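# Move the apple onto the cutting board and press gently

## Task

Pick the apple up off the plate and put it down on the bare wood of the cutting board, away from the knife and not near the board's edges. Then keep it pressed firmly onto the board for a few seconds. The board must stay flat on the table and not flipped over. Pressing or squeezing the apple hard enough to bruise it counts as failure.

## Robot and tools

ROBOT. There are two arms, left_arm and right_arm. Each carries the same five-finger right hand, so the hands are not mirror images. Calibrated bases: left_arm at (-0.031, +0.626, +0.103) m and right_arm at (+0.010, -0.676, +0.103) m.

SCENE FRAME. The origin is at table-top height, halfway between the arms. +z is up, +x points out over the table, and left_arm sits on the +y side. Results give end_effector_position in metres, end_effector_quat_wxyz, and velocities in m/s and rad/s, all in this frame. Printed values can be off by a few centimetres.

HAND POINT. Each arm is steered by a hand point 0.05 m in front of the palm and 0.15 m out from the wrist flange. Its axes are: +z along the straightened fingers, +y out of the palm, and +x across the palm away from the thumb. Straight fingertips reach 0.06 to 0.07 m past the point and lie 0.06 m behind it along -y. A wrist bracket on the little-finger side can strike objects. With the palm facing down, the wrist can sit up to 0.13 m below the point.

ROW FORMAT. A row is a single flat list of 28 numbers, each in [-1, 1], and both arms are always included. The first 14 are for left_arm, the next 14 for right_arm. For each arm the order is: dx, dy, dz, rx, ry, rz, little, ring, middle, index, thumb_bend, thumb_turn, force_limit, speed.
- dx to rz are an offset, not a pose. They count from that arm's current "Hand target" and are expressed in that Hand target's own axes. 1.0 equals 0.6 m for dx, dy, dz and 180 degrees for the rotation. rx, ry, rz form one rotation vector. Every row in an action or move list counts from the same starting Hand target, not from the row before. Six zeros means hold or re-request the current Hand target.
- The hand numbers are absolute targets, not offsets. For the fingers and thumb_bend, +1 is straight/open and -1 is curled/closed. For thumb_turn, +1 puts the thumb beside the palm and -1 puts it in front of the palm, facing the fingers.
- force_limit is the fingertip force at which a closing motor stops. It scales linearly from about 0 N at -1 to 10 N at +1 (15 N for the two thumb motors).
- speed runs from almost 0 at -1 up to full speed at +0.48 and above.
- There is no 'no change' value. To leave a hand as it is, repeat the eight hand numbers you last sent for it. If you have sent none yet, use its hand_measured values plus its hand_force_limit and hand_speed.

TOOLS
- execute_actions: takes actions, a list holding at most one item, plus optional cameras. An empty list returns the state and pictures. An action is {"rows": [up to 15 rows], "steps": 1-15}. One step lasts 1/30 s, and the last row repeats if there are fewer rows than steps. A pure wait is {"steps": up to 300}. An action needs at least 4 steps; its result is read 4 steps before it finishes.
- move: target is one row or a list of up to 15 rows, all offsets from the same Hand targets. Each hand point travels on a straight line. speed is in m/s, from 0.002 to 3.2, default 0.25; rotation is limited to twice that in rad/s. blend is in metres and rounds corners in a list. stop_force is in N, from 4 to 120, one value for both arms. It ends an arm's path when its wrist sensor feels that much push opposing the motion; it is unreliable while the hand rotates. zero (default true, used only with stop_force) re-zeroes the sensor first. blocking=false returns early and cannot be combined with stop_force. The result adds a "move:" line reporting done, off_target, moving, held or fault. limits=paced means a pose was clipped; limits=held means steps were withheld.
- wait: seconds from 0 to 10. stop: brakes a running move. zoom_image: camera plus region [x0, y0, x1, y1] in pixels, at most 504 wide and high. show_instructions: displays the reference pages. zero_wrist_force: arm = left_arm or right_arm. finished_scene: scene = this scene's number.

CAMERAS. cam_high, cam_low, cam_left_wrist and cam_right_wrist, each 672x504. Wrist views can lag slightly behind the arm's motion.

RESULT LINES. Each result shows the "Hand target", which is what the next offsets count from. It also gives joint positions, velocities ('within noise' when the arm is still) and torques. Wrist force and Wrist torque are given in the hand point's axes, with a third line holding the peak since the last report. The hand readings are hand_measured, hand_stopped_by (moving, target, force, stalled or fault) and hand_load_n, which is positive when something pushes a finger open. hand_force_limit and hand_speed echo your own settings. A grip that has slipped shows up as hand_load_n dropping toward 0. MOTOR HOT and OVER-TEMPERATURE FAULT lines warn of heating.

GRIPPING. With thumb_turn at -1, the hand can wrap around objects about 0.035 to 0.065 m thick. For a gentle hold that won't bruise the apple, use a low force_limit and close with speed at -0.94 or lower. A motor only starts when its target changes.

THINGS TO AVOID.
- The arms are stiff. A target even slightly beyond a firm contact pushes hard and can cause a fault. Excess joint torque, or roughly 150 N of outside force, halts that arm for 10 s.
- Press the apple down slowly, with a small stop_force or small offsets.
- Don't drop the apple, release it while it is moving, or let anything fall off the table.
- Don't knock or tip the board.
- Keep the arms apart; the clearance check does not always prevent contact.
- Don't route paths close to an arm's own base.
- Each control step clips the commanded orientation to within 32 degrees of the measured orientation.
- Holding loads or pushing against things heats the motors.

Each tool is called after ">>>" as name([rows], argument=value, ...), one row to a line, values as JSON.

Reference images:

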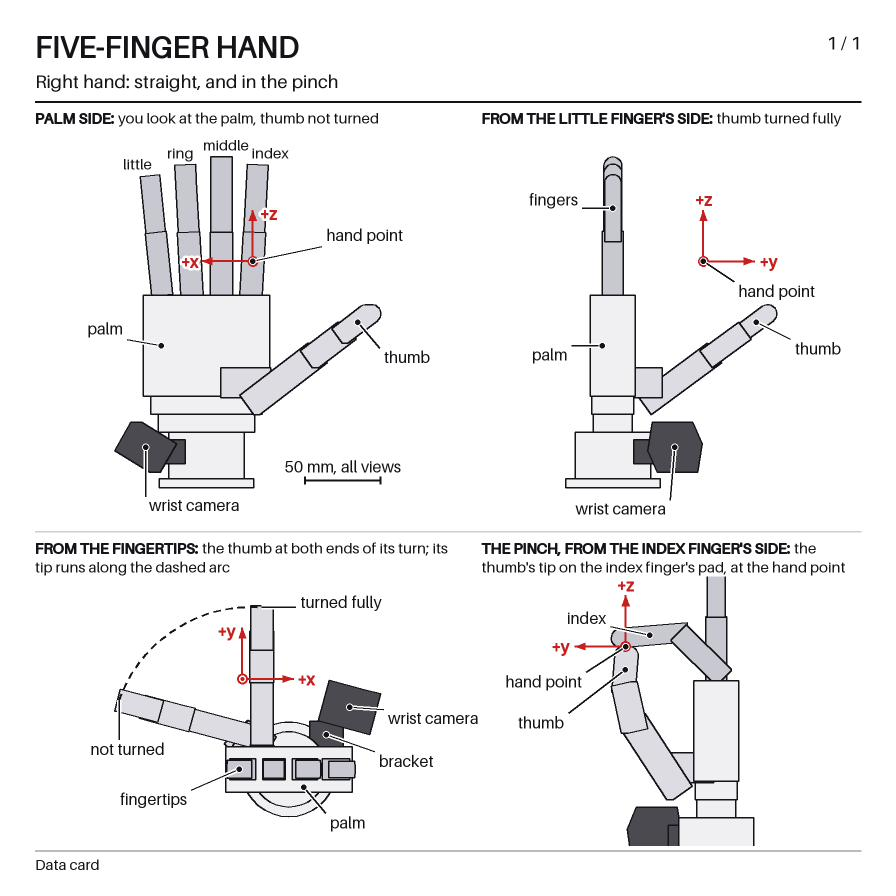

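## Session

>>> execute_actions(actions=[], cameras=["all"])

>>> zoom_image(camera="cam_high", region=[200, 120, 440, 320])

>>> zoom_image(camera="cam_low", region=[300, 150, 580, 320])

Scene clock: 0.00 s of 4800.00 s.
left_arm: end_effector_position=(+0.8453, +0.9601, +0.1880) hand_measured=(+1.000, +1.000, +1.000, +1.000, +1.000, +1.000) hand_load_n=(+0.0, +0.0, -0.5, +0.0, +0.0, +0.0) hand_stopped_by=(target, target, target, target, target, target) hand_force_limit=0.00 hand_speed=-0.80 end_effector_quat_wxyz=(+0.382, +0.517, +0.701, +0.309) | right_arm: end_effector_position=(+0.2507, +0.5627, +0.1862) hand_measured=(+1.000, +1.000, +1.000, +1.000, +1.000, +1.000) hand_load_n=(+0.0, +0.0, +0.0, +0.0, +0.0, +0.0) hand_stopped_by=(target, target, target, target, target, target) hand_force_limit=0.00 hand_speed=-0.80 end_effector_quat_wxyz=(-0.215, +0.208, +0.714, +0.634)
Joint positions: left_arm=[0.215 -0.965 1.78 -0.263 1.747 -0.148] | right_arm=[1.205 -0.584 1.178 -0.479 1.155 0.564]
Joint velocities: within noise
Joint torques (N m): no reading
Motor temperatures (°C): left_arm=[41 32 37 44 39 38] | right_arm=[38 36 40 30 38 38]
Wrist force (N): no reading
Wrist torque (N m): no reading
Wrist force, peak (N): no reading
Hand target: left_arm +0.8453, +0.9601, +0.1880; +0.382, +0.517, +0.701, +0.309 | right_arm +0.2507, +0.5627, +0.1862; -0.215, +0.208, +0.714, +0.634
camera_calibration:
cam_left_wrist: T_world_to_cam=[[0.433393, 0.539021, 0.722238, -1.01507], [-0.199423, -0.724185, 0.660141, 0.735826], [0.878864, -0.430131, -0.206363, -0.17996], [0, 0, 0, 1]] pos_world=[0.744827, 1.00261, 0.210239]
cam_right_wrist: T_world_to_cam=[[0.304901, 0.105412, 0.946532, -0.31108], [0.84222, -0.493842, -0.216302, 0.110903], [0.444636, 0.863139, -0.239353, -0.43606], [0, 0, 0, 1]] pos_world=[0.195332, 0.46394, 0.214064]

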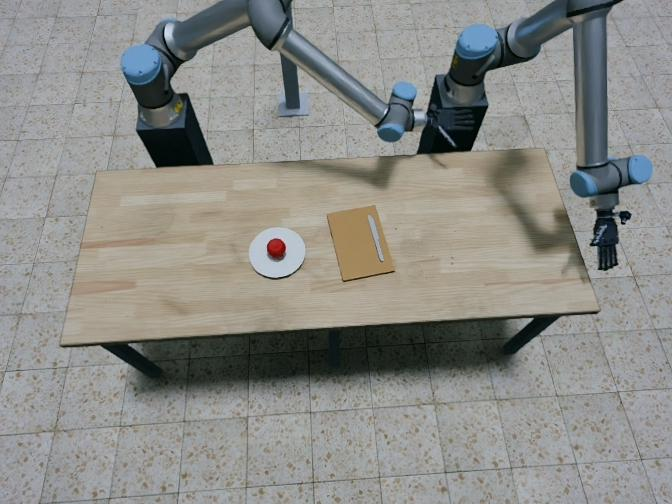

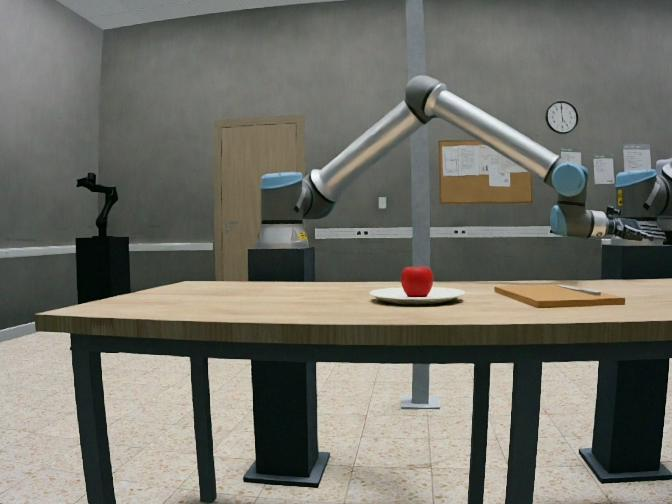

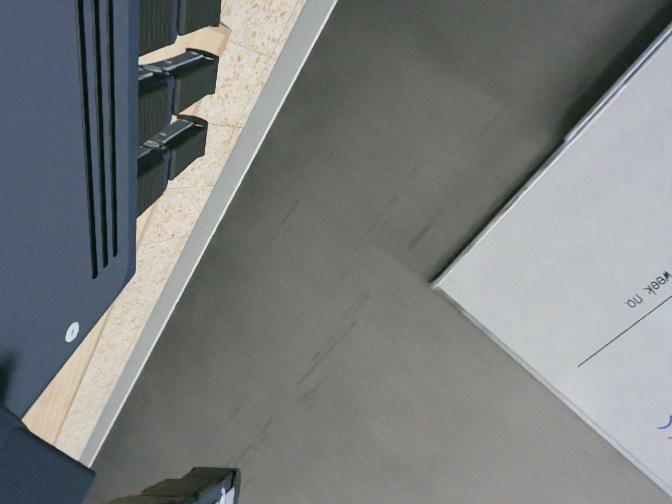

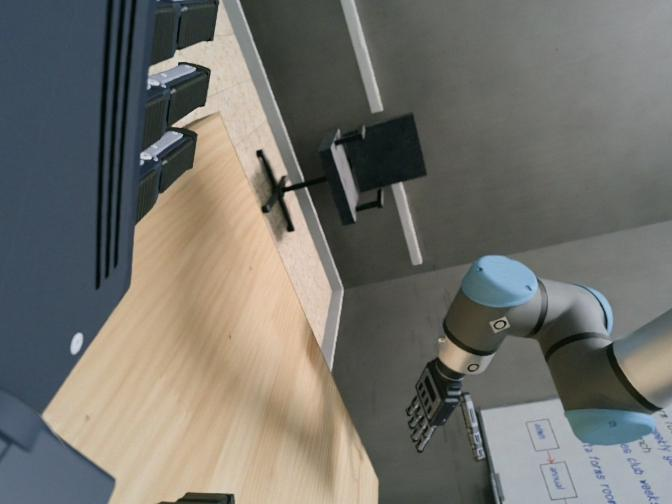

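Scaled by 2.100 from the camera's 672x504 image, which has a finer 960x720 frame.

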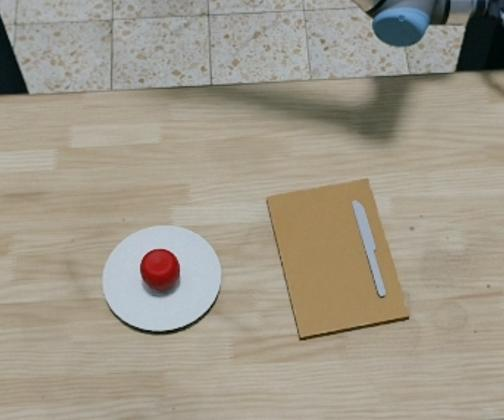

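Scaled by 1.800 from the camera's 672x504 image, which has a finer 960x720 frame.

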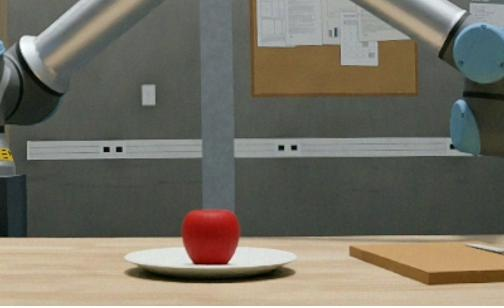

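>>> move([
  [0,0,0,0,0,0,1,1,1,1,1,1,0,-0.8,-0.008,0.2508,-0.3852,0,0,-0.49,1,1,1,1,1,-1,-0.5,0.2],
  [0,0,0,0,0,0,1,1,1,1,1,1,0,-0.8,-0.2272,0.3328,-0.9432,0,0,-0.95,1,1,1,1,1,-1,-0.5,0.2],
], speed=0.5, blend=[0.08,0])

Scene clock: 4.93 s of 4800.00 s.
left_arm: end_effector_position=(+0.8453, +0.9601, +0.1880) hand_measured=(+1.000, +1.000, +1.000, +1.000, +1.000, +1.000) hand_load_n=(+0.0, +0.0, +0.0, +0.0, +0.0, +0.0) hand_stopped_by=(target, target, target, target, target, target) hand_force_limit=0.00 hand_speed=-0.80 end_effector_quat_wxyz=(+0.382, +0.517, +0.701, +0.309) | right_arm: end_effector_position=(+0.5012, +0.0194, +0.3304) hand_measured=(+1.000, +1.000, +1.000, +1.000, +1.000, -1.000) hand_load_n=(-0.5, +0.0, +0.0, +0.0, +0.0, +0.0) hand_stopped_by=(target, target, target, target, target, target) hand_force_limit=-0.50 hand_speed=0.20 end_effector_quat_wxyz=(-0.615, +0.695, -0.263, -0.264) end_effector_velocity=(+0.002, +0.002, +0.001) end_effector_angular_velocity=(+0.005, +0.007, -0.004)
Joint positions: left_arm=[0.215 -0.965 1.78 -0.263 1.747 -0.148] | right_arm=[0.417 -1.119 1.755 -0.348 0.379 -2.642]
Joint velocities: left_arm=[within noise] | right_arm=[0.002 0 0 -0.018 0.003 0.024]
Joint torques (N m): left_arm=[1.1 -70.35 -27.03 1.11 0.2 -0.3] | right_arm=[15.7 -61.28 -30.84 -1.67 1.35 2.82]
Motor temperatures (°C): left_arm=[41 32 37 44 39 38] | right_arm=[38 36 40 30 37 38]
Wrist force (N): left_arm=[-0.1 0.1 -0.1] | right_arm=[-1.3 -0.9 0.1]
Wrist torque (N m): left_arm=[0.01 0.02 0.00] | right_arm=[0.12 0.17 -0.26]
Wrist force, peak (N): left_arm=[-0.1 -0.2 -0.7] | right_arm=[-1.2 -1.5 -1.9]
Hand target: left_arm +0.8453, +0.9601, +0.1880; +0.382, +0.517, +0.701, +0.309 | right_arm +0.5012, +0.0194, +0.3303; -0.615, +0.695, -0.263, -0.264
Off the commanded pose: left_arm 0.000 m, 0 deg | right_arm 0.000 m, 0 deg.
Kept back: nothing.
move: done
camera_calibration:
cam_left_wrist: T_world_to_cam=[[0.433393, 0.539021, 0.722238, -1.01507], [-0.199423, -0.724185, 0.660141, 0.735826], [0.878864, -0.430131, -0.206363, -0.17996], [0, 0, 0, 1]] pos_world=[0.744827, 1.00261, 0.210239]
cam_right_wrist: T_world_to_cam=[[-0.449445, -0.121194, -0.885049, 0.521004], [-0.745855, -0.494348, 0.446453, 0.239708], [-0.491629, 0.860774, 0.131789, 0.302709], [0, 0, 0, 1]] pos_world=[0.561771, -0.0789227, 0.314202]

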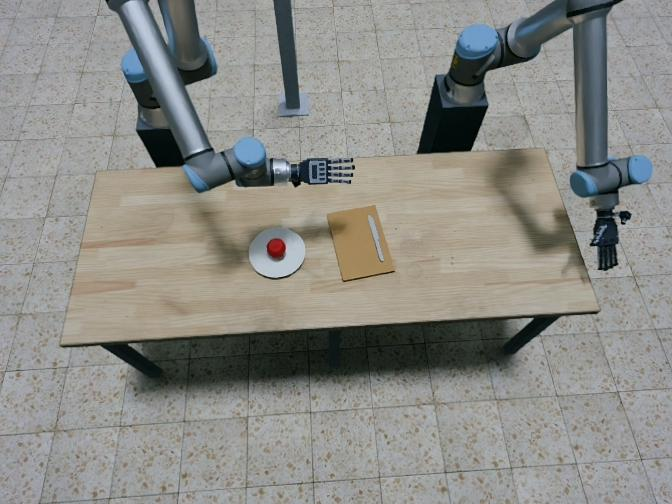

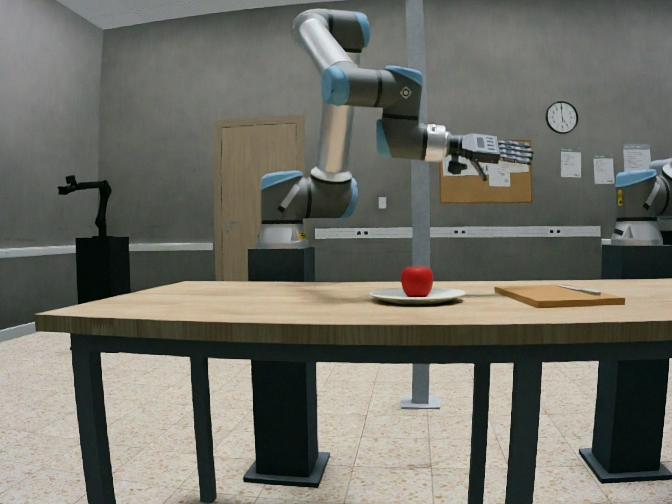

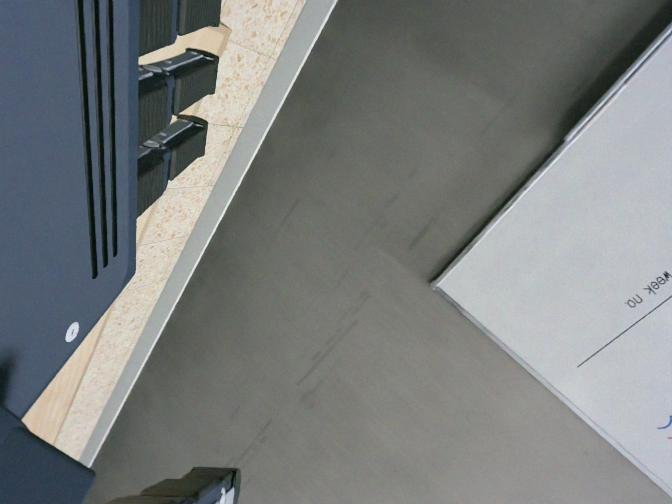

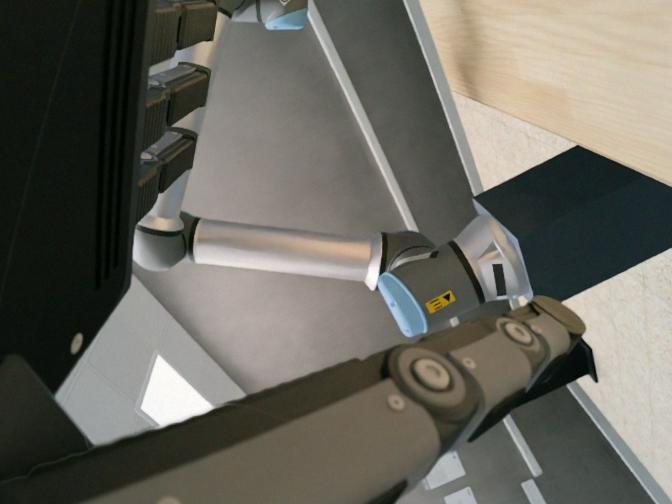

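>>> move(target=[0,0,0,0,0,0,1,1,1,1,1,1,0,-0.8,0.3542,0.0108,-0.3423,-0.0012,0.484,0.052,1,1,1,1,1,-1,-0.5,0.2], speed=0.45)

>>> zoom_image(camera="cam_high", region=[230, 170, 320, 280])

>>> zoom_image(camera="cam_low", region=[360, 160, 500, 310])

Scene clock: 7.30 s of 4800.00 s.
left_arm: end_effector_position=(+0.8453, +0.9601, +0.1880) hand_measured=(+1.000, +1.000, +1.000, +1.000, +1.000, +1.000) hand_load_n=(+0.0, +0.0, +0.0, +0.0, +0.0, +0.0) hand_stopped_by=(target, target, target, target, target, target) hand_force_limit=0.00 hand_speed=-0.80 end_effector_quat_wxyz=(+0.382, +0.517, +0.701, +0.309) | right_arm: end_effector_position=(+0.6591, -0.1938, +0.2003) hand_measured=(+1.000, +1.000, +1.000, +1.000, +1.000, -1.000) hand_load_n=(+0.0, +0.0, +0.0, +0.0, +0.0, +0.0) hand_stopped_by=(target, target, target, target, target, target) hand_force_limit=-0.50 hand_speed=0.20 end_effector_quat_wxyz=(-0.242, +0.665, -0.664, +0.242) end_effector_velocity=(-0.001, +0.001, +0.001) end_effector_angular_velocity=(+0.006, -0.001, +0.010)
Joint positions: left_arm=[0.215 -0.965 1.78 -0.263 1.747 -0.148] | right_arm=[0.465 -1.087 1.661 0.352 1.857 -2.783]
Joint velocities: left_arm=[within noise] | right_arm=[-0.002 -0.005 0.005 -0.006 -0.011 -0.006]
Joint torques (N m): left_arm=[1.46 -70.78 -26.57 0.73 0.25 -0.16] | right_arm=[-18.1 -81.88 -23.64 -0.31 -0.91 -3.66]
Motor temperatures (°C): left_arm=[41 32 37 44 39 38] | right_arm=[38 36 40 30 37 38]
Wrist force (N): left_arm=[0.0 0.0 0.0] | right_arm=[-1.0 -0.8 -0.3]
Wrist torque (N m): left_arm=[-0.01 0.01 0.00] | right_arm=[0.22 0.31 -0.28]
Wrist force, peak (N): left_arm=[-0.3 -0.2 -0.4] | right_arm=[-1.6 -1.3 -0.3]
Hand target: left_arm +0.8453, +0.9601, +0.1880; +0.382, +0.517, +0.701, +0.309 | right_arm +0.6591, -0.1940, +0.2004; -0.242, +0.665, -0.664, +0.242
Off the commanded pose: left_arm 0.000 m, 0 deg | right_arm 0.000 m, 0 deg.
Kept back: nothing.
move: done
camera_calibration:
cam_left_wrist: T_world_to_cam=[[0.433393, 0.539021, 0.722238, -1.01507], [-0.199423, -0.724185, 0.660141, 0.735826], [0.878864, -0.430131, -0.206363, -0.17996], [0, 0, 0, 1]] pos_world=[0.744827, 1.00261, 0.210239]
cam_right_wrist: T_world_to_cam=[[-0.737323, -0.293626, -0.608389, 0.551861], [-0.516296, 0.825724, 0.227195, 0.458634], [0.435651, 0.481626, -0.760424, 0.0751241], [0, 0, 0, 1]] pos_world=[0.610963, -0.252846, 0.288673]

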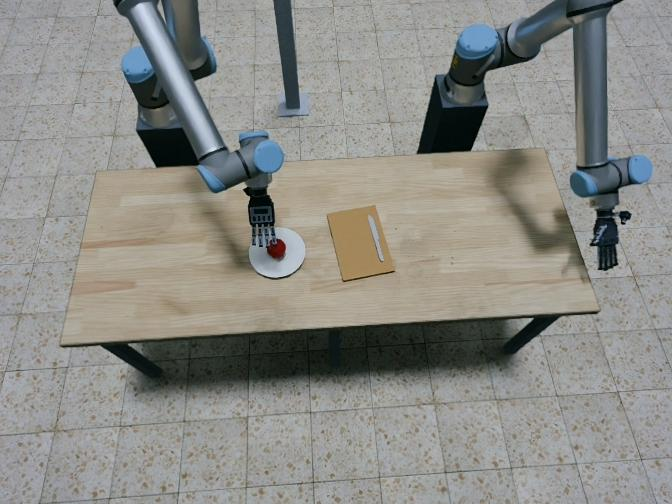

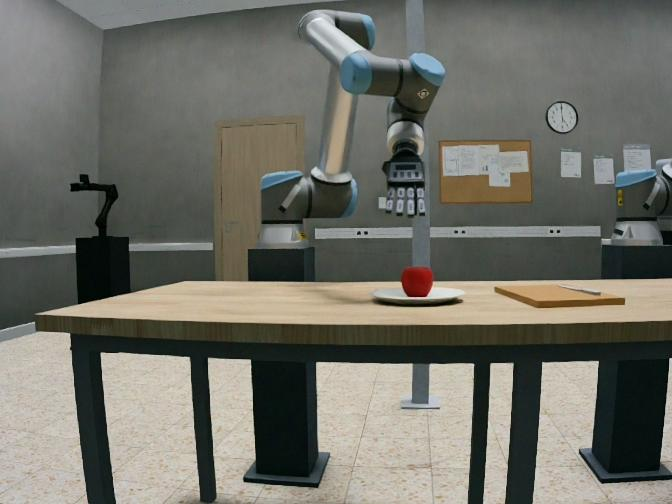

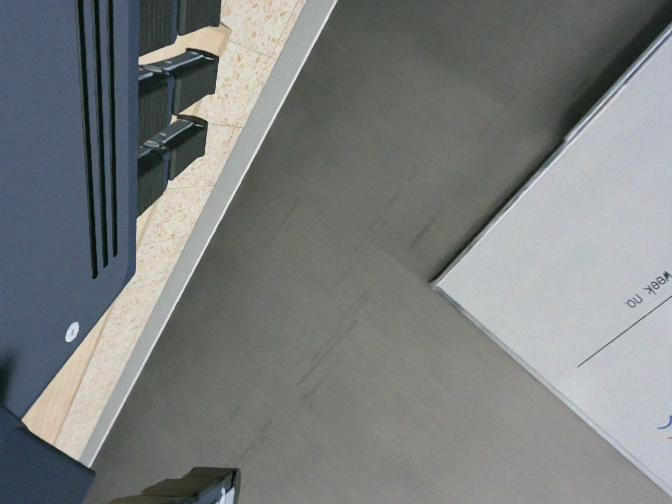

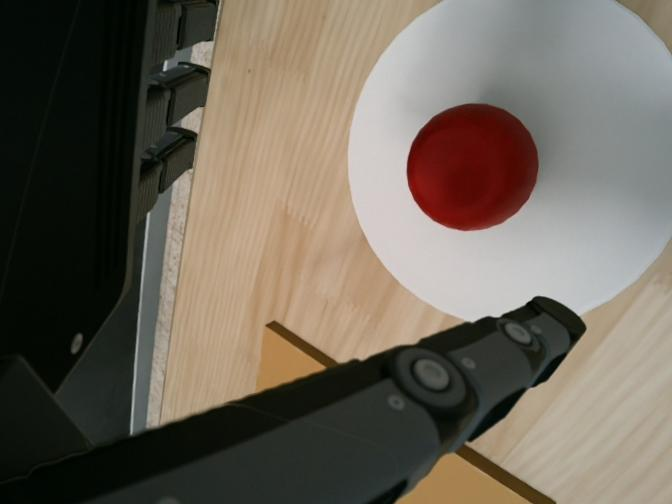

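Scaled by 4.582 from the camera's 672x504 image, which has a finer 960x720 frame.

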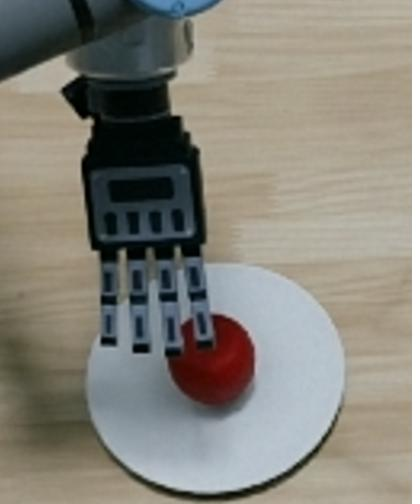

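Scaled by 3.360 from the camera's 672x504 image, which has a finer 960x720 frame.

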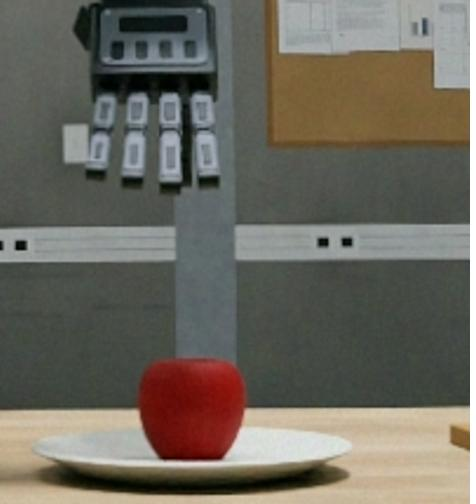

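>>> move(target=[0,0,0,0,0,0,1,1,1,1,1,1,0,-0.8,0,0.1385,0.1884,0,0,0,1,1,1,1,1,-1,-0.5,-0.93], speed=0.15, stop_force=10, cameras=["cam_high","cam_low","cam_right_wrist"])

>>> zoom_image(camera="cam_high", region=[230, 190, 320, 280])

>>> zoom_image(camera="cam_low", region=[360, 210, 480, 310])

Scene clock: 9.73 s of 4800.00 s.
left_arm: end_effector_position=(+0.8453, +0.9601, +0.1880) hand_measured=(+1.000, +1.000, +1.000, +1.000, +1.000, +1.000) hand_load_n=(+0.0, +0.0, +0.0, +0.0, +0.0, +0.0) hand_stopped_by=(target, target, target, target, target, target) hand_force_limit=0.00 hand_speed=-0.80 end_effector_quat_wxyz=(+0.382, +0.517, +0.701, +0.309) | right_arm: end_effector_position=(+0.6681, -0.1941, +0.0604) hand_measured=(+1.000, +1.000, +1.000, +1.000, +1.000, -1.000) hand_load_n=(-0.5, +0.0, +0.0, +0.0, +0.0, +0.0) hand_stopped_by=(target, target, target, target, target, target) hand_force_limit=-0.50 hand_speed=-0.93 end_effector_quat_wxyz=(-0.242, +0.665, -0.664, +0.242)
Joint positions: left_arm=[0.215 -0.965 1.78 -0.263 1.747 -0.148] | right_arm=[0.459 -0.935 1.711 0.148 1.854 -2.788]
Joint velocities: within noise
Joint torques (N m): left_arm=[2.09 -72.2 -27.23 1.25 0.23 -0.04] | right_arm=[10.98 -73.03 -34.77 0.58 1.53 0.02]
Motor temperatures (°C): left_arm=[41 32 37 44 39 38] | right_arm=[38 36 40 30 37 38]
Wrist force (N): left_arm=[-0.4 -0.3 -0.4] | right_arm=[-1.0 -0.7 -0.6]
Wrist torque (N m): left_arm=[-0.02 0.07 -0.03] | right_arm=[0.25 0.32 -0.28]
Wrist force, peak (N): left_arm=[-0.5 0.2 -0.3] | right_arm=[-1.4 -2.6 -2.0]
Hand target: left_arm +0.8453, +0.9601, +0.1880; +0.382, +0.517, +0.701, +0.309 | right_arm +0.6681, -0.1941, +0.0603; -0.242, +0.665, -0.664, +0.242
Off the commanded pose: left_arm 0.000 m, 0 deg | right_arm 0.000 m, 0 deg.
Kept back: nothing.
move: done
camera_calibration:
cam_right_wrist: T_world_to_cam=[[-0.737331, -0.293703, -0.608343, 0.473287], [-0.516192, 0.825865, 0.22692, 0.495399], [0.435762, 0.481338, -0.760543, -0.0352778], [0, 0, 0, 1]] pos_world=[0.620063, -0.253146, 0.148674]
Images, in order (width x height): cam_high 672x504, cam_low 672x504, cam_right_wrist 672x504.

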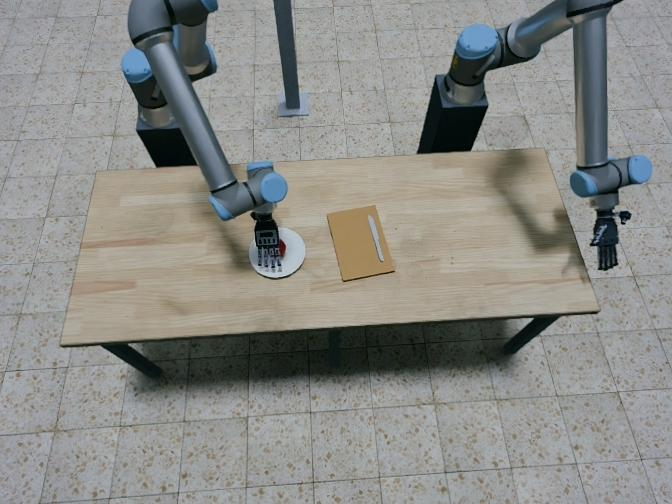

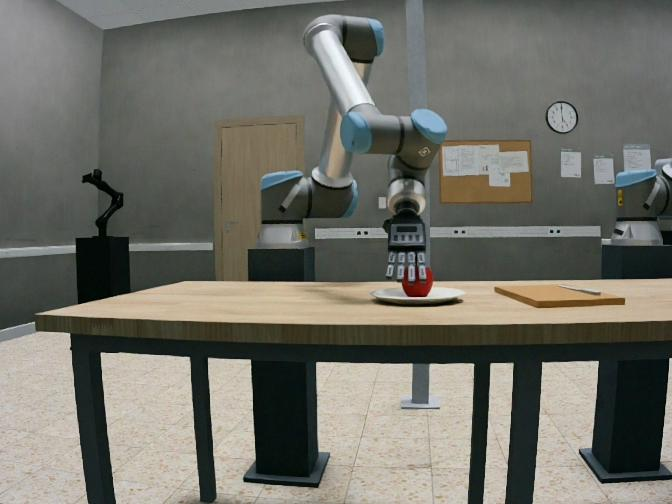

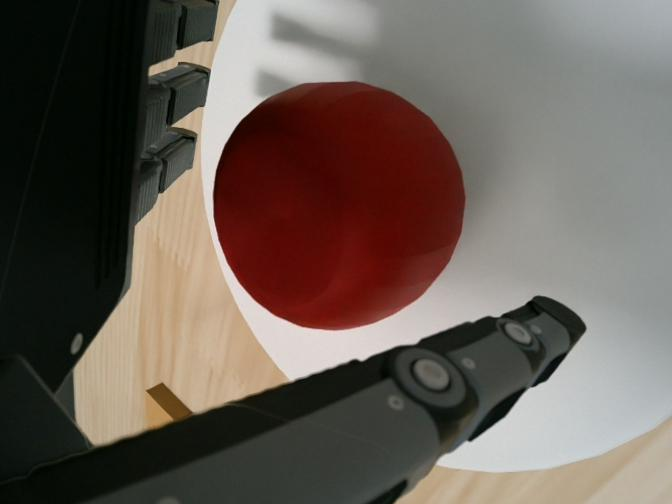

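Scaled by 5.600 from the camera's 672x504 image, which has a finer 960x720 frame.

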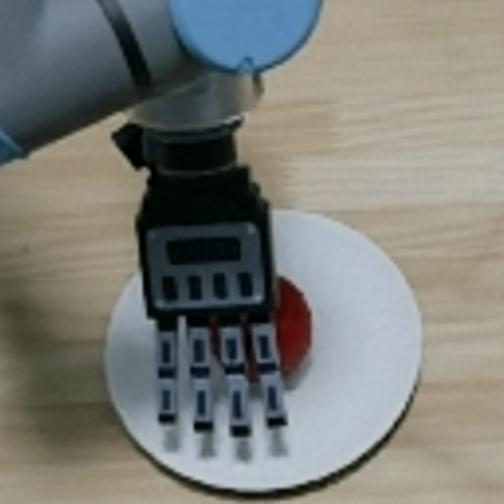

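Scaled by 4.200 from the camera's 672x504 image, which has a finer 960x720 frame.

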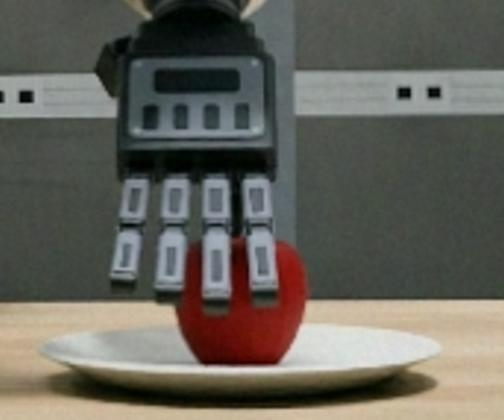

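>>> move(target=[0,0,0,0,0,0,1,1,1,1,1,1,0,-0.8,0,0,0,0,0,0,1,1,0,0,0,-1,-0.5,-0.92], cameras=["cam_high","cam_low","cam_right_wrist"])

>>> zoom_image(camera="cam_low", region=[360, 210, 480, 310])

Scene clock: 12.97 s of 4800.00 s.
left_arm: end_effector_position=(+0.8453, +0.9601, +0.1880) hand_measured=(+1.000, +1.000, +1.000, +1.000, +1.000, +1.000) hand_load_n=(+0.0, +0.0, +0.0, +0.0, +0.0, +0.0) hand_stopped_by=(target, target, target, target, target, target) hand_force_limit=0.00 hand_speed=-0.80 end_effector_quat_wxyz=(+0.382, +0.517, +0.701, +0.309) | right_arm: end_effector_position=(+0.6681, -0.1941, +0.0603) hand_measured=(+1.000, +1.000, +0.388, +0.396, +0.694, -1.000) hand_load_n=(+0.0, -0.5, +4.0, +2.0, +7.0, +0.5) hand_stopped_by=(target, target, force, force, force, target) hand_force_limit=-0.50 hand_speed=-0.92 end_effector_quat_wxyz=(-0.242, +0.665, -0.664, +0.242)
Joint positions: left_arm=[0.215 -0.965 1.78 -0.263 1.747 -0.148] | right_arm=[0.459 -0.935 1.711 0.148 1.854 -2.788]
Joint velocities: within noise
Joint torques (N m): left_arm=[2.62 -72.26 -26.63 1.08 0.29 -0.33] | right_arm=[12.8 -73.41 -28.28 0.6 1.87 2.25]
Motor temperatures (°C): left_arm=[41 32 37 44 39 38] | right_arm=[38 36 40 30 37 38]
Wrist force (N): left_arm=[-0.2 0.0 0.0] | right_arm=[-1.3 -0.2 0.4]
Wrist torque (N m): left_arm=[0.00 0.03 -0.01] | right_arm=[0.24 0.35 -0.29]
Wrist force, peak (N): left_arm=[-0.3 -0.3 -0.6] | right_arm=[-1.2 -1.9 -0.5]
Hand target: left_arm +0.8453, +0.9601, +0.1880; +0.382, +0.517, +0.701, +0.309 | right_arm +0.6681, -0.1941, +0.0603; -0.242, +0.665, -0.664, +0.242
Off the commanded pose: left_arm 0.000 m, 0 deg | right_arm 0.000 m, 0 deg.
Kept back: nothing.
move: done
camera_calibration:
cam_right_wrist: T_world_to_cam=[[-0.737206, -0.293711, -0.608491, 0.473185], [-0.516293, 0.825808, 0.226898, 0.495316], [0.435854, 0.481431, -0.760431, -0.0353325], [0, 0, 0, 1]] pos_world=[0.619963, -0.253046, 0.148675]
Images, in order (width x height): cam_high 672x504, cam_low 672x504, cam_right_wrist 672x504.

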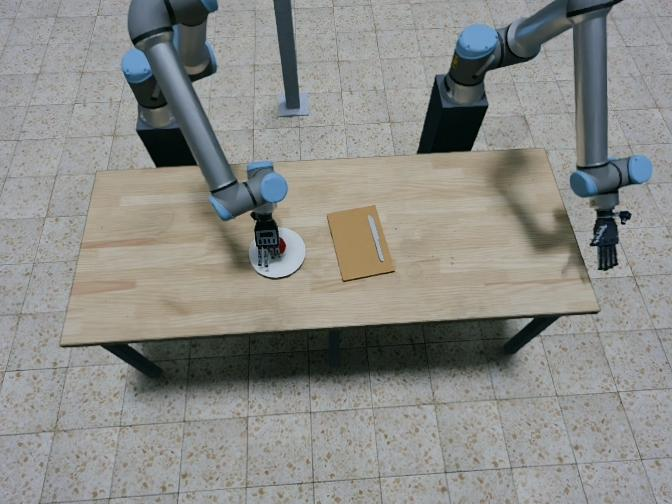

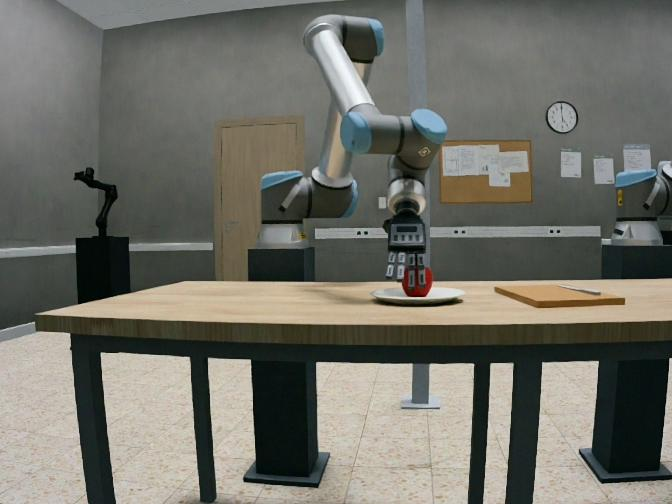

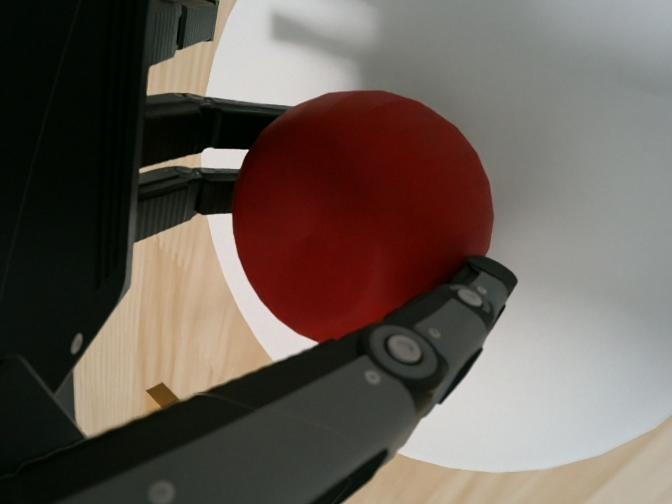

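Scaled by 4.200 from the camera's 672x504 image, which has a finer 960x720 frame.

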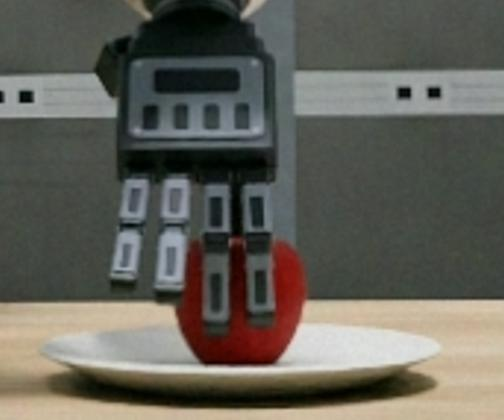

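>>> move([
  [0,0,0,0,0,0,1,1,1,1,1,1,0,-0.8,0,-0.0536,-0.0638,0,0,0,1,1,0,0,0,-1,-0.5,-0.92],
  [0,0,0,0,0,0,1,1,1,1,1,1,0,-0.8,-0.5,-0.0444,-0.115,0,0,0,1,1,0,0,0,-1,-0.5,-0.92],
], speed=[0.08,0.16], blend=[0.015,0], cameras=["cam_high","cam_low","cam_right_wrist"])

>>> zoom_image(camera="cam_high", region=[300, 180, 420, 300])

>>> zoom_image(camera="cam_low", region=[470, 180, 650, 320])

Scene clock: 16.27 s of 4800.00 s.
left_arm: end_effector_position=(+0.8453, +0.9601, +0.1880) hand_measured=(+1.000, +1.000, +1.000, +1.000, +1.000, +1.000) hand_load_n=(+0.0, +0.0, +0.0, +0.0, +0.0, +0.0) hand_stopped_by=(target, target, target, target, target, target) hand_force_limit=0.00 hand_speed=-0.80 end_effector_quat_wxyz=(+0.382, +0.517, +0.701, +0.309) | right_arm: end_effector_position=(+0.6436, +0.1059, +0.1301) hand_measured=(+1.000, +1.000, +0.388, +0.396, +0.694, -1.000) hand_load_n=(+0.0, +0.0, +4.0, +2.0, +7.5, +0.5) hand_stopped_by=(target, target, force, force, force, target) hand_force_limit=-0.50 hand_speed=-0.92 end_effector_quat_wxyz=(-0.242, +0.665, -0.664, +0.242) end_effector_velocity=(+0.000, -0.002, +0.000) end_effector_angular_velocity=(+0.000, +0.000, +0.002)
Joint positions: left_arm=[0.215 -0.965 1.78 -0.263 1.747 -0.148] | right_arm=[0.791 -0.688 1.117 0.605 2.041 -2.492]
Joint velocities: left_arm=[within noise] | right_arm=[-0.002 -0.005 0.008 -0.006 -0.002 -0.004]
Joint torques (N m): left_arm=[1.56 -72.1 -27.71 0.77 0.64 -0.33] | right_arm=[-13.17 -113.97 -28.79 -0.04 -0.84 -3.94]
Motor temperatures (°C): left_arm=[40 32 37 44 39 38] | right_arm=[38 36 40 30 37 38]
Wrist force (N): left_arm=[0.1 0.2 0.0] | right_arm=[-0.8 -0.4 1.2]
Wrist torque (N m): left_arm=[0.03 -0.01 0.01] | right_arm=[0.10 0.28 -0.28]
Wrist force, peak (N): left_arm=[-0.4 -0.1 -0.6] | right_arm=[-2.9 0.5 0.8]
Hand target: left_arm +0.8453, +0.9601, +0.1880; +0.382, +0.517, +0.701, +0.309 | right_arm +0.6437, +0.1059, +0.1301; -0.242, +0.665, -0.664, +0.242
Off the commanded pose: left_arm 0.000 m, 0 deg | right_arm 0.000 m, 0 deg.
Kept back: nothing.
move: done
camera_calibration:
cam_right_wrist: T_world_to_cam=[[-0.737382, -0.293657, -0.608304, 0.58571], [-0.516102, 0.825926, 0.226902, 0.218989], [0.435783, 0.48126, -0.76058, -0.115999], [0, 0, 0, 1]] pos_world=[0.595463, 0.0469538, 0.218374]
Images, in order (width x height): cam_high 672x504, cam_low 672x504, cam_right_wrist 672x504.

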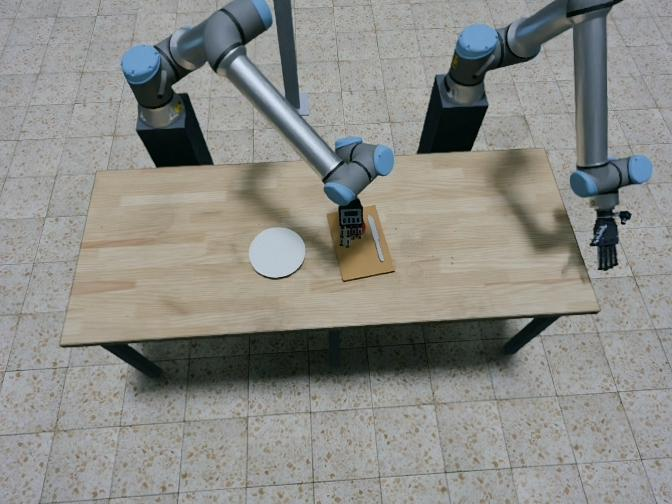

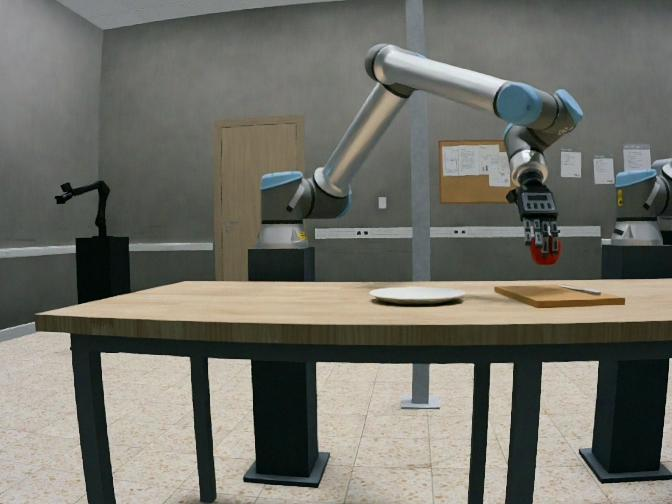

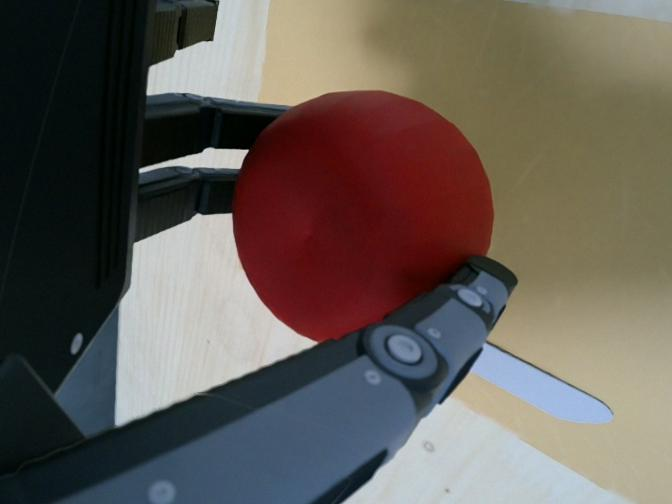

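Scaled by 4.200 from the camera's 672x504 image, which has a finer 960x720 frame.

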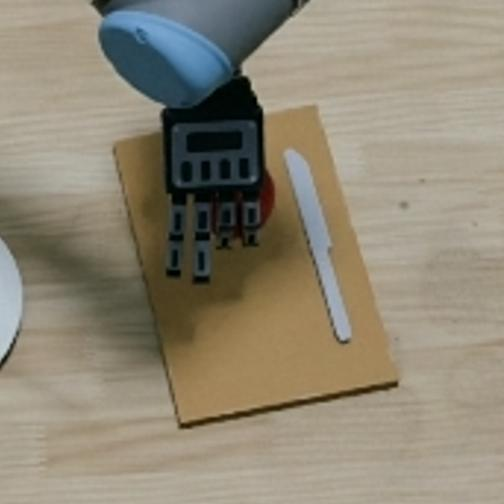

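Scaled by 2.800 from the camera's 672x504 image, which has a finer 960x720 frame.

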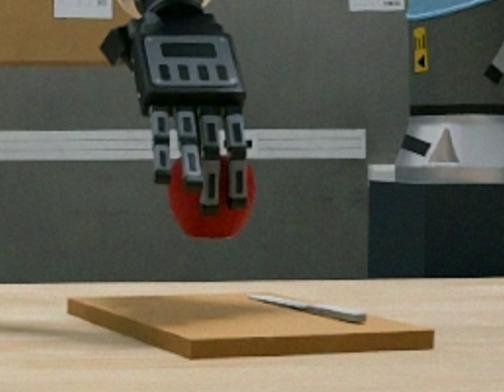

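>>> move(target=[0,0,0,0,0,0,1,1,1,1,1,1,0,-0.8,0.0067,0.0589,0.0702,0,0,0,1,1,0,0,0,-1,-0.5,-0.92], speed=0.12, cameras=[])

>>> move(target=[0,0,0,0,0,0,1,1,1,1,1,1,0,-0.8,0,0.0214,0.0255,0,0,0,1,1,0,0,0,-1,-0.5,-0.92], speed=0.015, stop_force=5, cameras=["cam_high","cam_low","cam_right_wrist"])

>>> zoom_image(camera="cam_low", region=[470, 180, 650, 320])

Scene clock: 17.37 s of 4800.00 s.
left_arm: end_effector_position=(+0.8453, +0.9601, +0.1880) hand_measured=(+1.000, +1.000, +1.000, +1.000, +1.000, +1.000) hand_load_n=(+0.0, +0.0, +0.0, +0.0, +0.0, +0.0) hand_stopped_by=(target, target, target, target, target, target) hand_force_limit=0.00 hand_speed=-0.80 end_effector_quat_wxyz=(+0.382, +0.517, +0.701, +0.309) | right_arm: end_effector_position=(+0.6437, +0.1018, +0.0750) hand_measured=(+1.000, +1.000, +0.388, +0.396, +0.694, -1.000) hand_load_n=(+0.0, +0.0, +4.0, +2.0, +7.0, +0.5) hand_stopped_by=(target, target, force, force, force, target) hand_force_limit=-0.50 hand_speed=-0.92 end_effector_quat_wxyz=(-0.242, +0.665, -0.664, +0.242)
Joint positions: left_arm=[0.215 -0.965 1.78 -0.263 1.747 -0.148] | right_arm=[0.788 -0.649 1.149 0.533 2.039 -2.495]
Joint velocities: within noise
Joint torques (N m): left_arm=[0.75 -71.38 -27.33 0.84 0.28 -0.38] | right_arm=[-6.12 -113.21 -41.14 4.71 -0.44 -2.77]
Motor temperatures (°C): left_arm=[40 32 37 44 39 38] | right_arm=[38 36 40 30 37 38]
Wrist force (N): left_arm=[-0.2 0.1 -0.1] | right_arm=[-0.7 0.0 1.4]
Wrist torque (N m): left_arm=[0.02 0.04 -0.01] | right_arm=[0.15 0.24 -0.25]
Wrist force, peak (N): left_arm=[-0.2 0.0 -0.4] | right_arm=[-0.8 1.4 2.6]
Hand target: left_arm +0.8453, +0.9601, +0.1880; +0.382, +0.517, +0.701, +0.309 | right_arm +0.6437, +0.1019, +0.0752; -0.242, +0.665, -0.664, +0.242
Off the commanded pose: left_arm 0.000 m, 0 deg | right_arm 0.000 m, 0 deg.
Kept back: nothing.
move: done
No camera images: "cameras" was empty.

Scene clock: 19.07 s of 4800.00 s.
left_arm: end_effector_position=(+0.8453, +0.9601, +0.1880) hand_measured=(+1.000, +1.000, +1.000, +1.000, +1.000, +1.000) hand_load_n=(+0.0, +0.0, +0.0, +0.0, +0.0, +0.0) hand_stopped_by=(target, target, target, target, target, target) hand_force_limit=0.00 hand_speed=-0.80 end_effector_quat_wxyz=(+0.382, +0.517, +0.701, +0.309) | right_arm: end_effector_position=(+0.6437, +0.1019, +0.0679) hand_measured=(+1.000, +1.000, +0.388, +0.396, +0.694, -1.000) hand_load_n=(+0.0, +0.0, +4.0, +2.0, +7.0, +0.0) hand_stopped_by=(target, target, force, force, force, target) hand_force_limit=-0.50 hand_speed=-0.92 end_effector_quat_wxyz=(-0.242, +0.665, -0.664, +0.242)
Joint positions: left_arm=[0.215 -0.965 1.78 -0.263 1.747 -0.148] | right_arm=[0.788 -0.643 1.151 0.524 2.039 -2.495]
Joint velocities: within noise
Joint torques (N m): left_arm=[1.93 -71.13 -26.64 1.05 0.21 -0.18] | right_arm=[3.88 -110.28 -39.72 4.33 1.32 -0.01]
Motor temperatures (°C): left_arm=[40 32 37 44 39 38] | right_arm=[38 36 40 30 37 38]
Wrist force (N): left_arm=[-0.3 0.2 -0.2] | right_arm=[-0.2 -2.5 -1.1]
Wrist torque (N m): left_arm=[0.05 0.05 -0.01] | right_arm=[0.19 0.36 -0.31]
Wrist force, peak (N): left_arm=[0.0 -0.2 -0.5] | right_arm=[0.7 -6.1 -5.2]
Hand target: left_arm +0.8453, +0.9601, +0.1880; +0.382, +0.517, +0.701, +0.309 | right_arm +0.6437, +0.1019, +0.0679; -0.242, +0.665, -0.664, +0.242 (not the last commanded pose)
Off the commanded pose: left_arm 0.000 m, 0 deg | right_arm 0.013 m, 0 deg.
Kept back: nothing.
move: contact (right_arm)
camera_calibration:
cam_right_wrist: T_world_to_cam=[[-0.737244, -0.29365, -0.608475, 0.546822], [-0.516238, 0.82583, 0.226943, 0.236648], [0.435855, 0.48143, -0.760431, -0.161418], [0, 0, 0, 1]] pos_world=[0.595663, 0.0428541, 0.156274]
Images, in order (width x height): cam_high 672x504, cam_low 672x504, cam_right_wrist 672x504.

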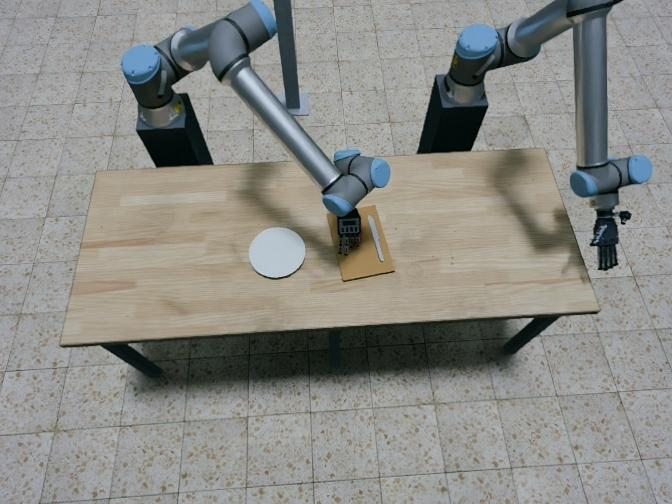

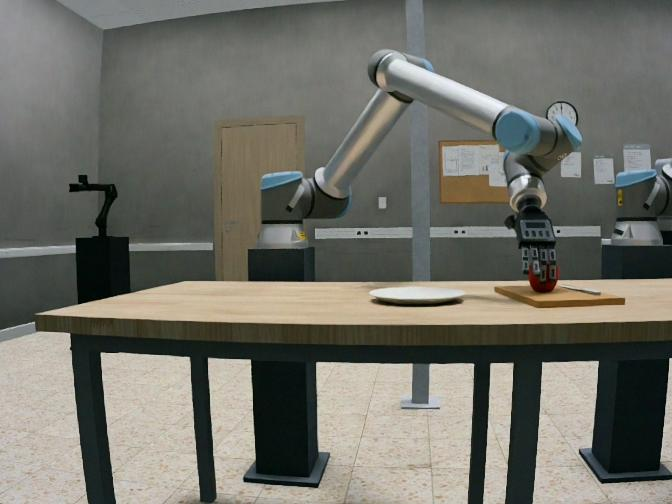

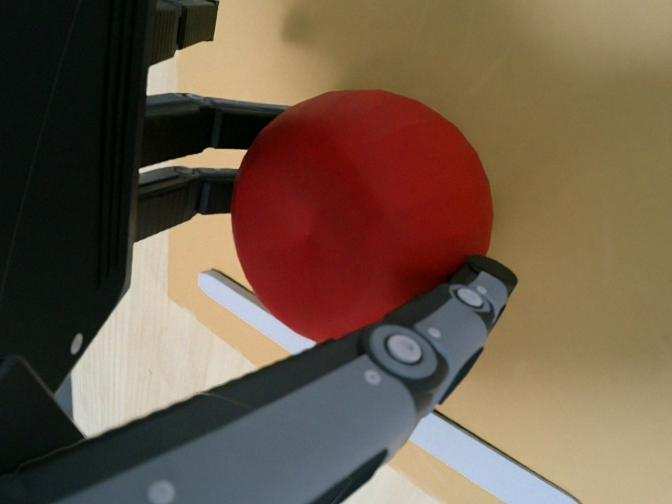

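Scaled by 2.800 from the camera's 672x504 image, which has a finer 960x720 frame.

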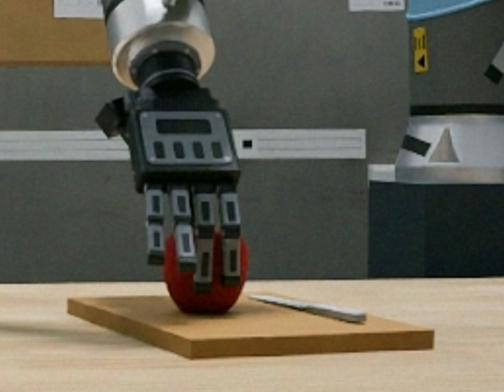

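>>> move(target=[0,0,0,0,0,0,1,1,1,1,1,1,0,-0.8,0,0.0013,0.0015,0,0,0,1,1,0,0,0,-1,-0.5,-0.92], speed=0.01, cameras=[])

Scene clock: 20.00 s of 4800.00 s.
left_arm: end_effector_position=(+0.8453, +0.9601, +0.1880) hand_measured=(+1.000, +1.000, +1.000, +1.000, +1.000, +1.000) hand_load_n=(+0.0, +0.0, +0.0, +0.0, +0.0, +0.0) hand_stopped_by=(target, target, target, target, target, target) hand_force_limit=0.00 hand_speed=-0.80 end_effector_quat_wxyz=(+0.382, +0.517, +0.701, +0.309) | right_arm: end_effector_position=(+0.6437, +0.1019, +0.0668) hand_measured=(+1.000, +1.000, +0.388, +0.396, +0.694, -1.000) hand_load_n=(+0.0, +0.0, +4.0, +1.5, +6.5, -1.0) hand_stopped_by=(target, target, force, force, force, target) hand_force_limit=-0.50 hand_speed=-0.92 end_effector_quat_wxyz=(-0.242, +0.665, -0.664, +0.242)
Joint positions: left_arm=[0.215 -0.965 1.78 -0.263 1.747 -0.148] | right_arm=[0.788 -0.642 1.151 0.523 2.039 -2.495]
Joint velocities: within noise
Joint torques (N m): left_arm=[0.74 -72.29 -27.14 0.93 0.21 -0.09] | right_arm=[10.73 -81.35 -21.14 0.39 1.53 0.48]
Motor temperatures (°C): left_arm=[40 32 37 44 39 38] | right_arm=[38 36 40 30 37 38]
Wrist force (N): left_arm=[-0.3 0.1 0.0] | right_arm=[0.2 -6.9 -6.1]
Wrist torque (N m): left_arm=[0.03 0.04 -0.01] | right_arm=[0.22 0.42 -0.35]
Wrist force, peak (N): left_arm=[-0.3 0.4 -0.2] | right_arm=[0.5 -7.1 -6.2]
Hand target: left_arm +0.8453, +0.9601, +0.1880; +0.382, +0.517, +0.701, +0.309 | right_arm +0.6437, +0.1019, +0.0667; -0.242, +0.665, -0.664, +0.242
Off the commanded pose: left_arm 0.000 m, 0 deg | right_arm 0.000 m, 0 deg.
Kept back: nothing.
move: done
No camera images: "cameras" was empty.


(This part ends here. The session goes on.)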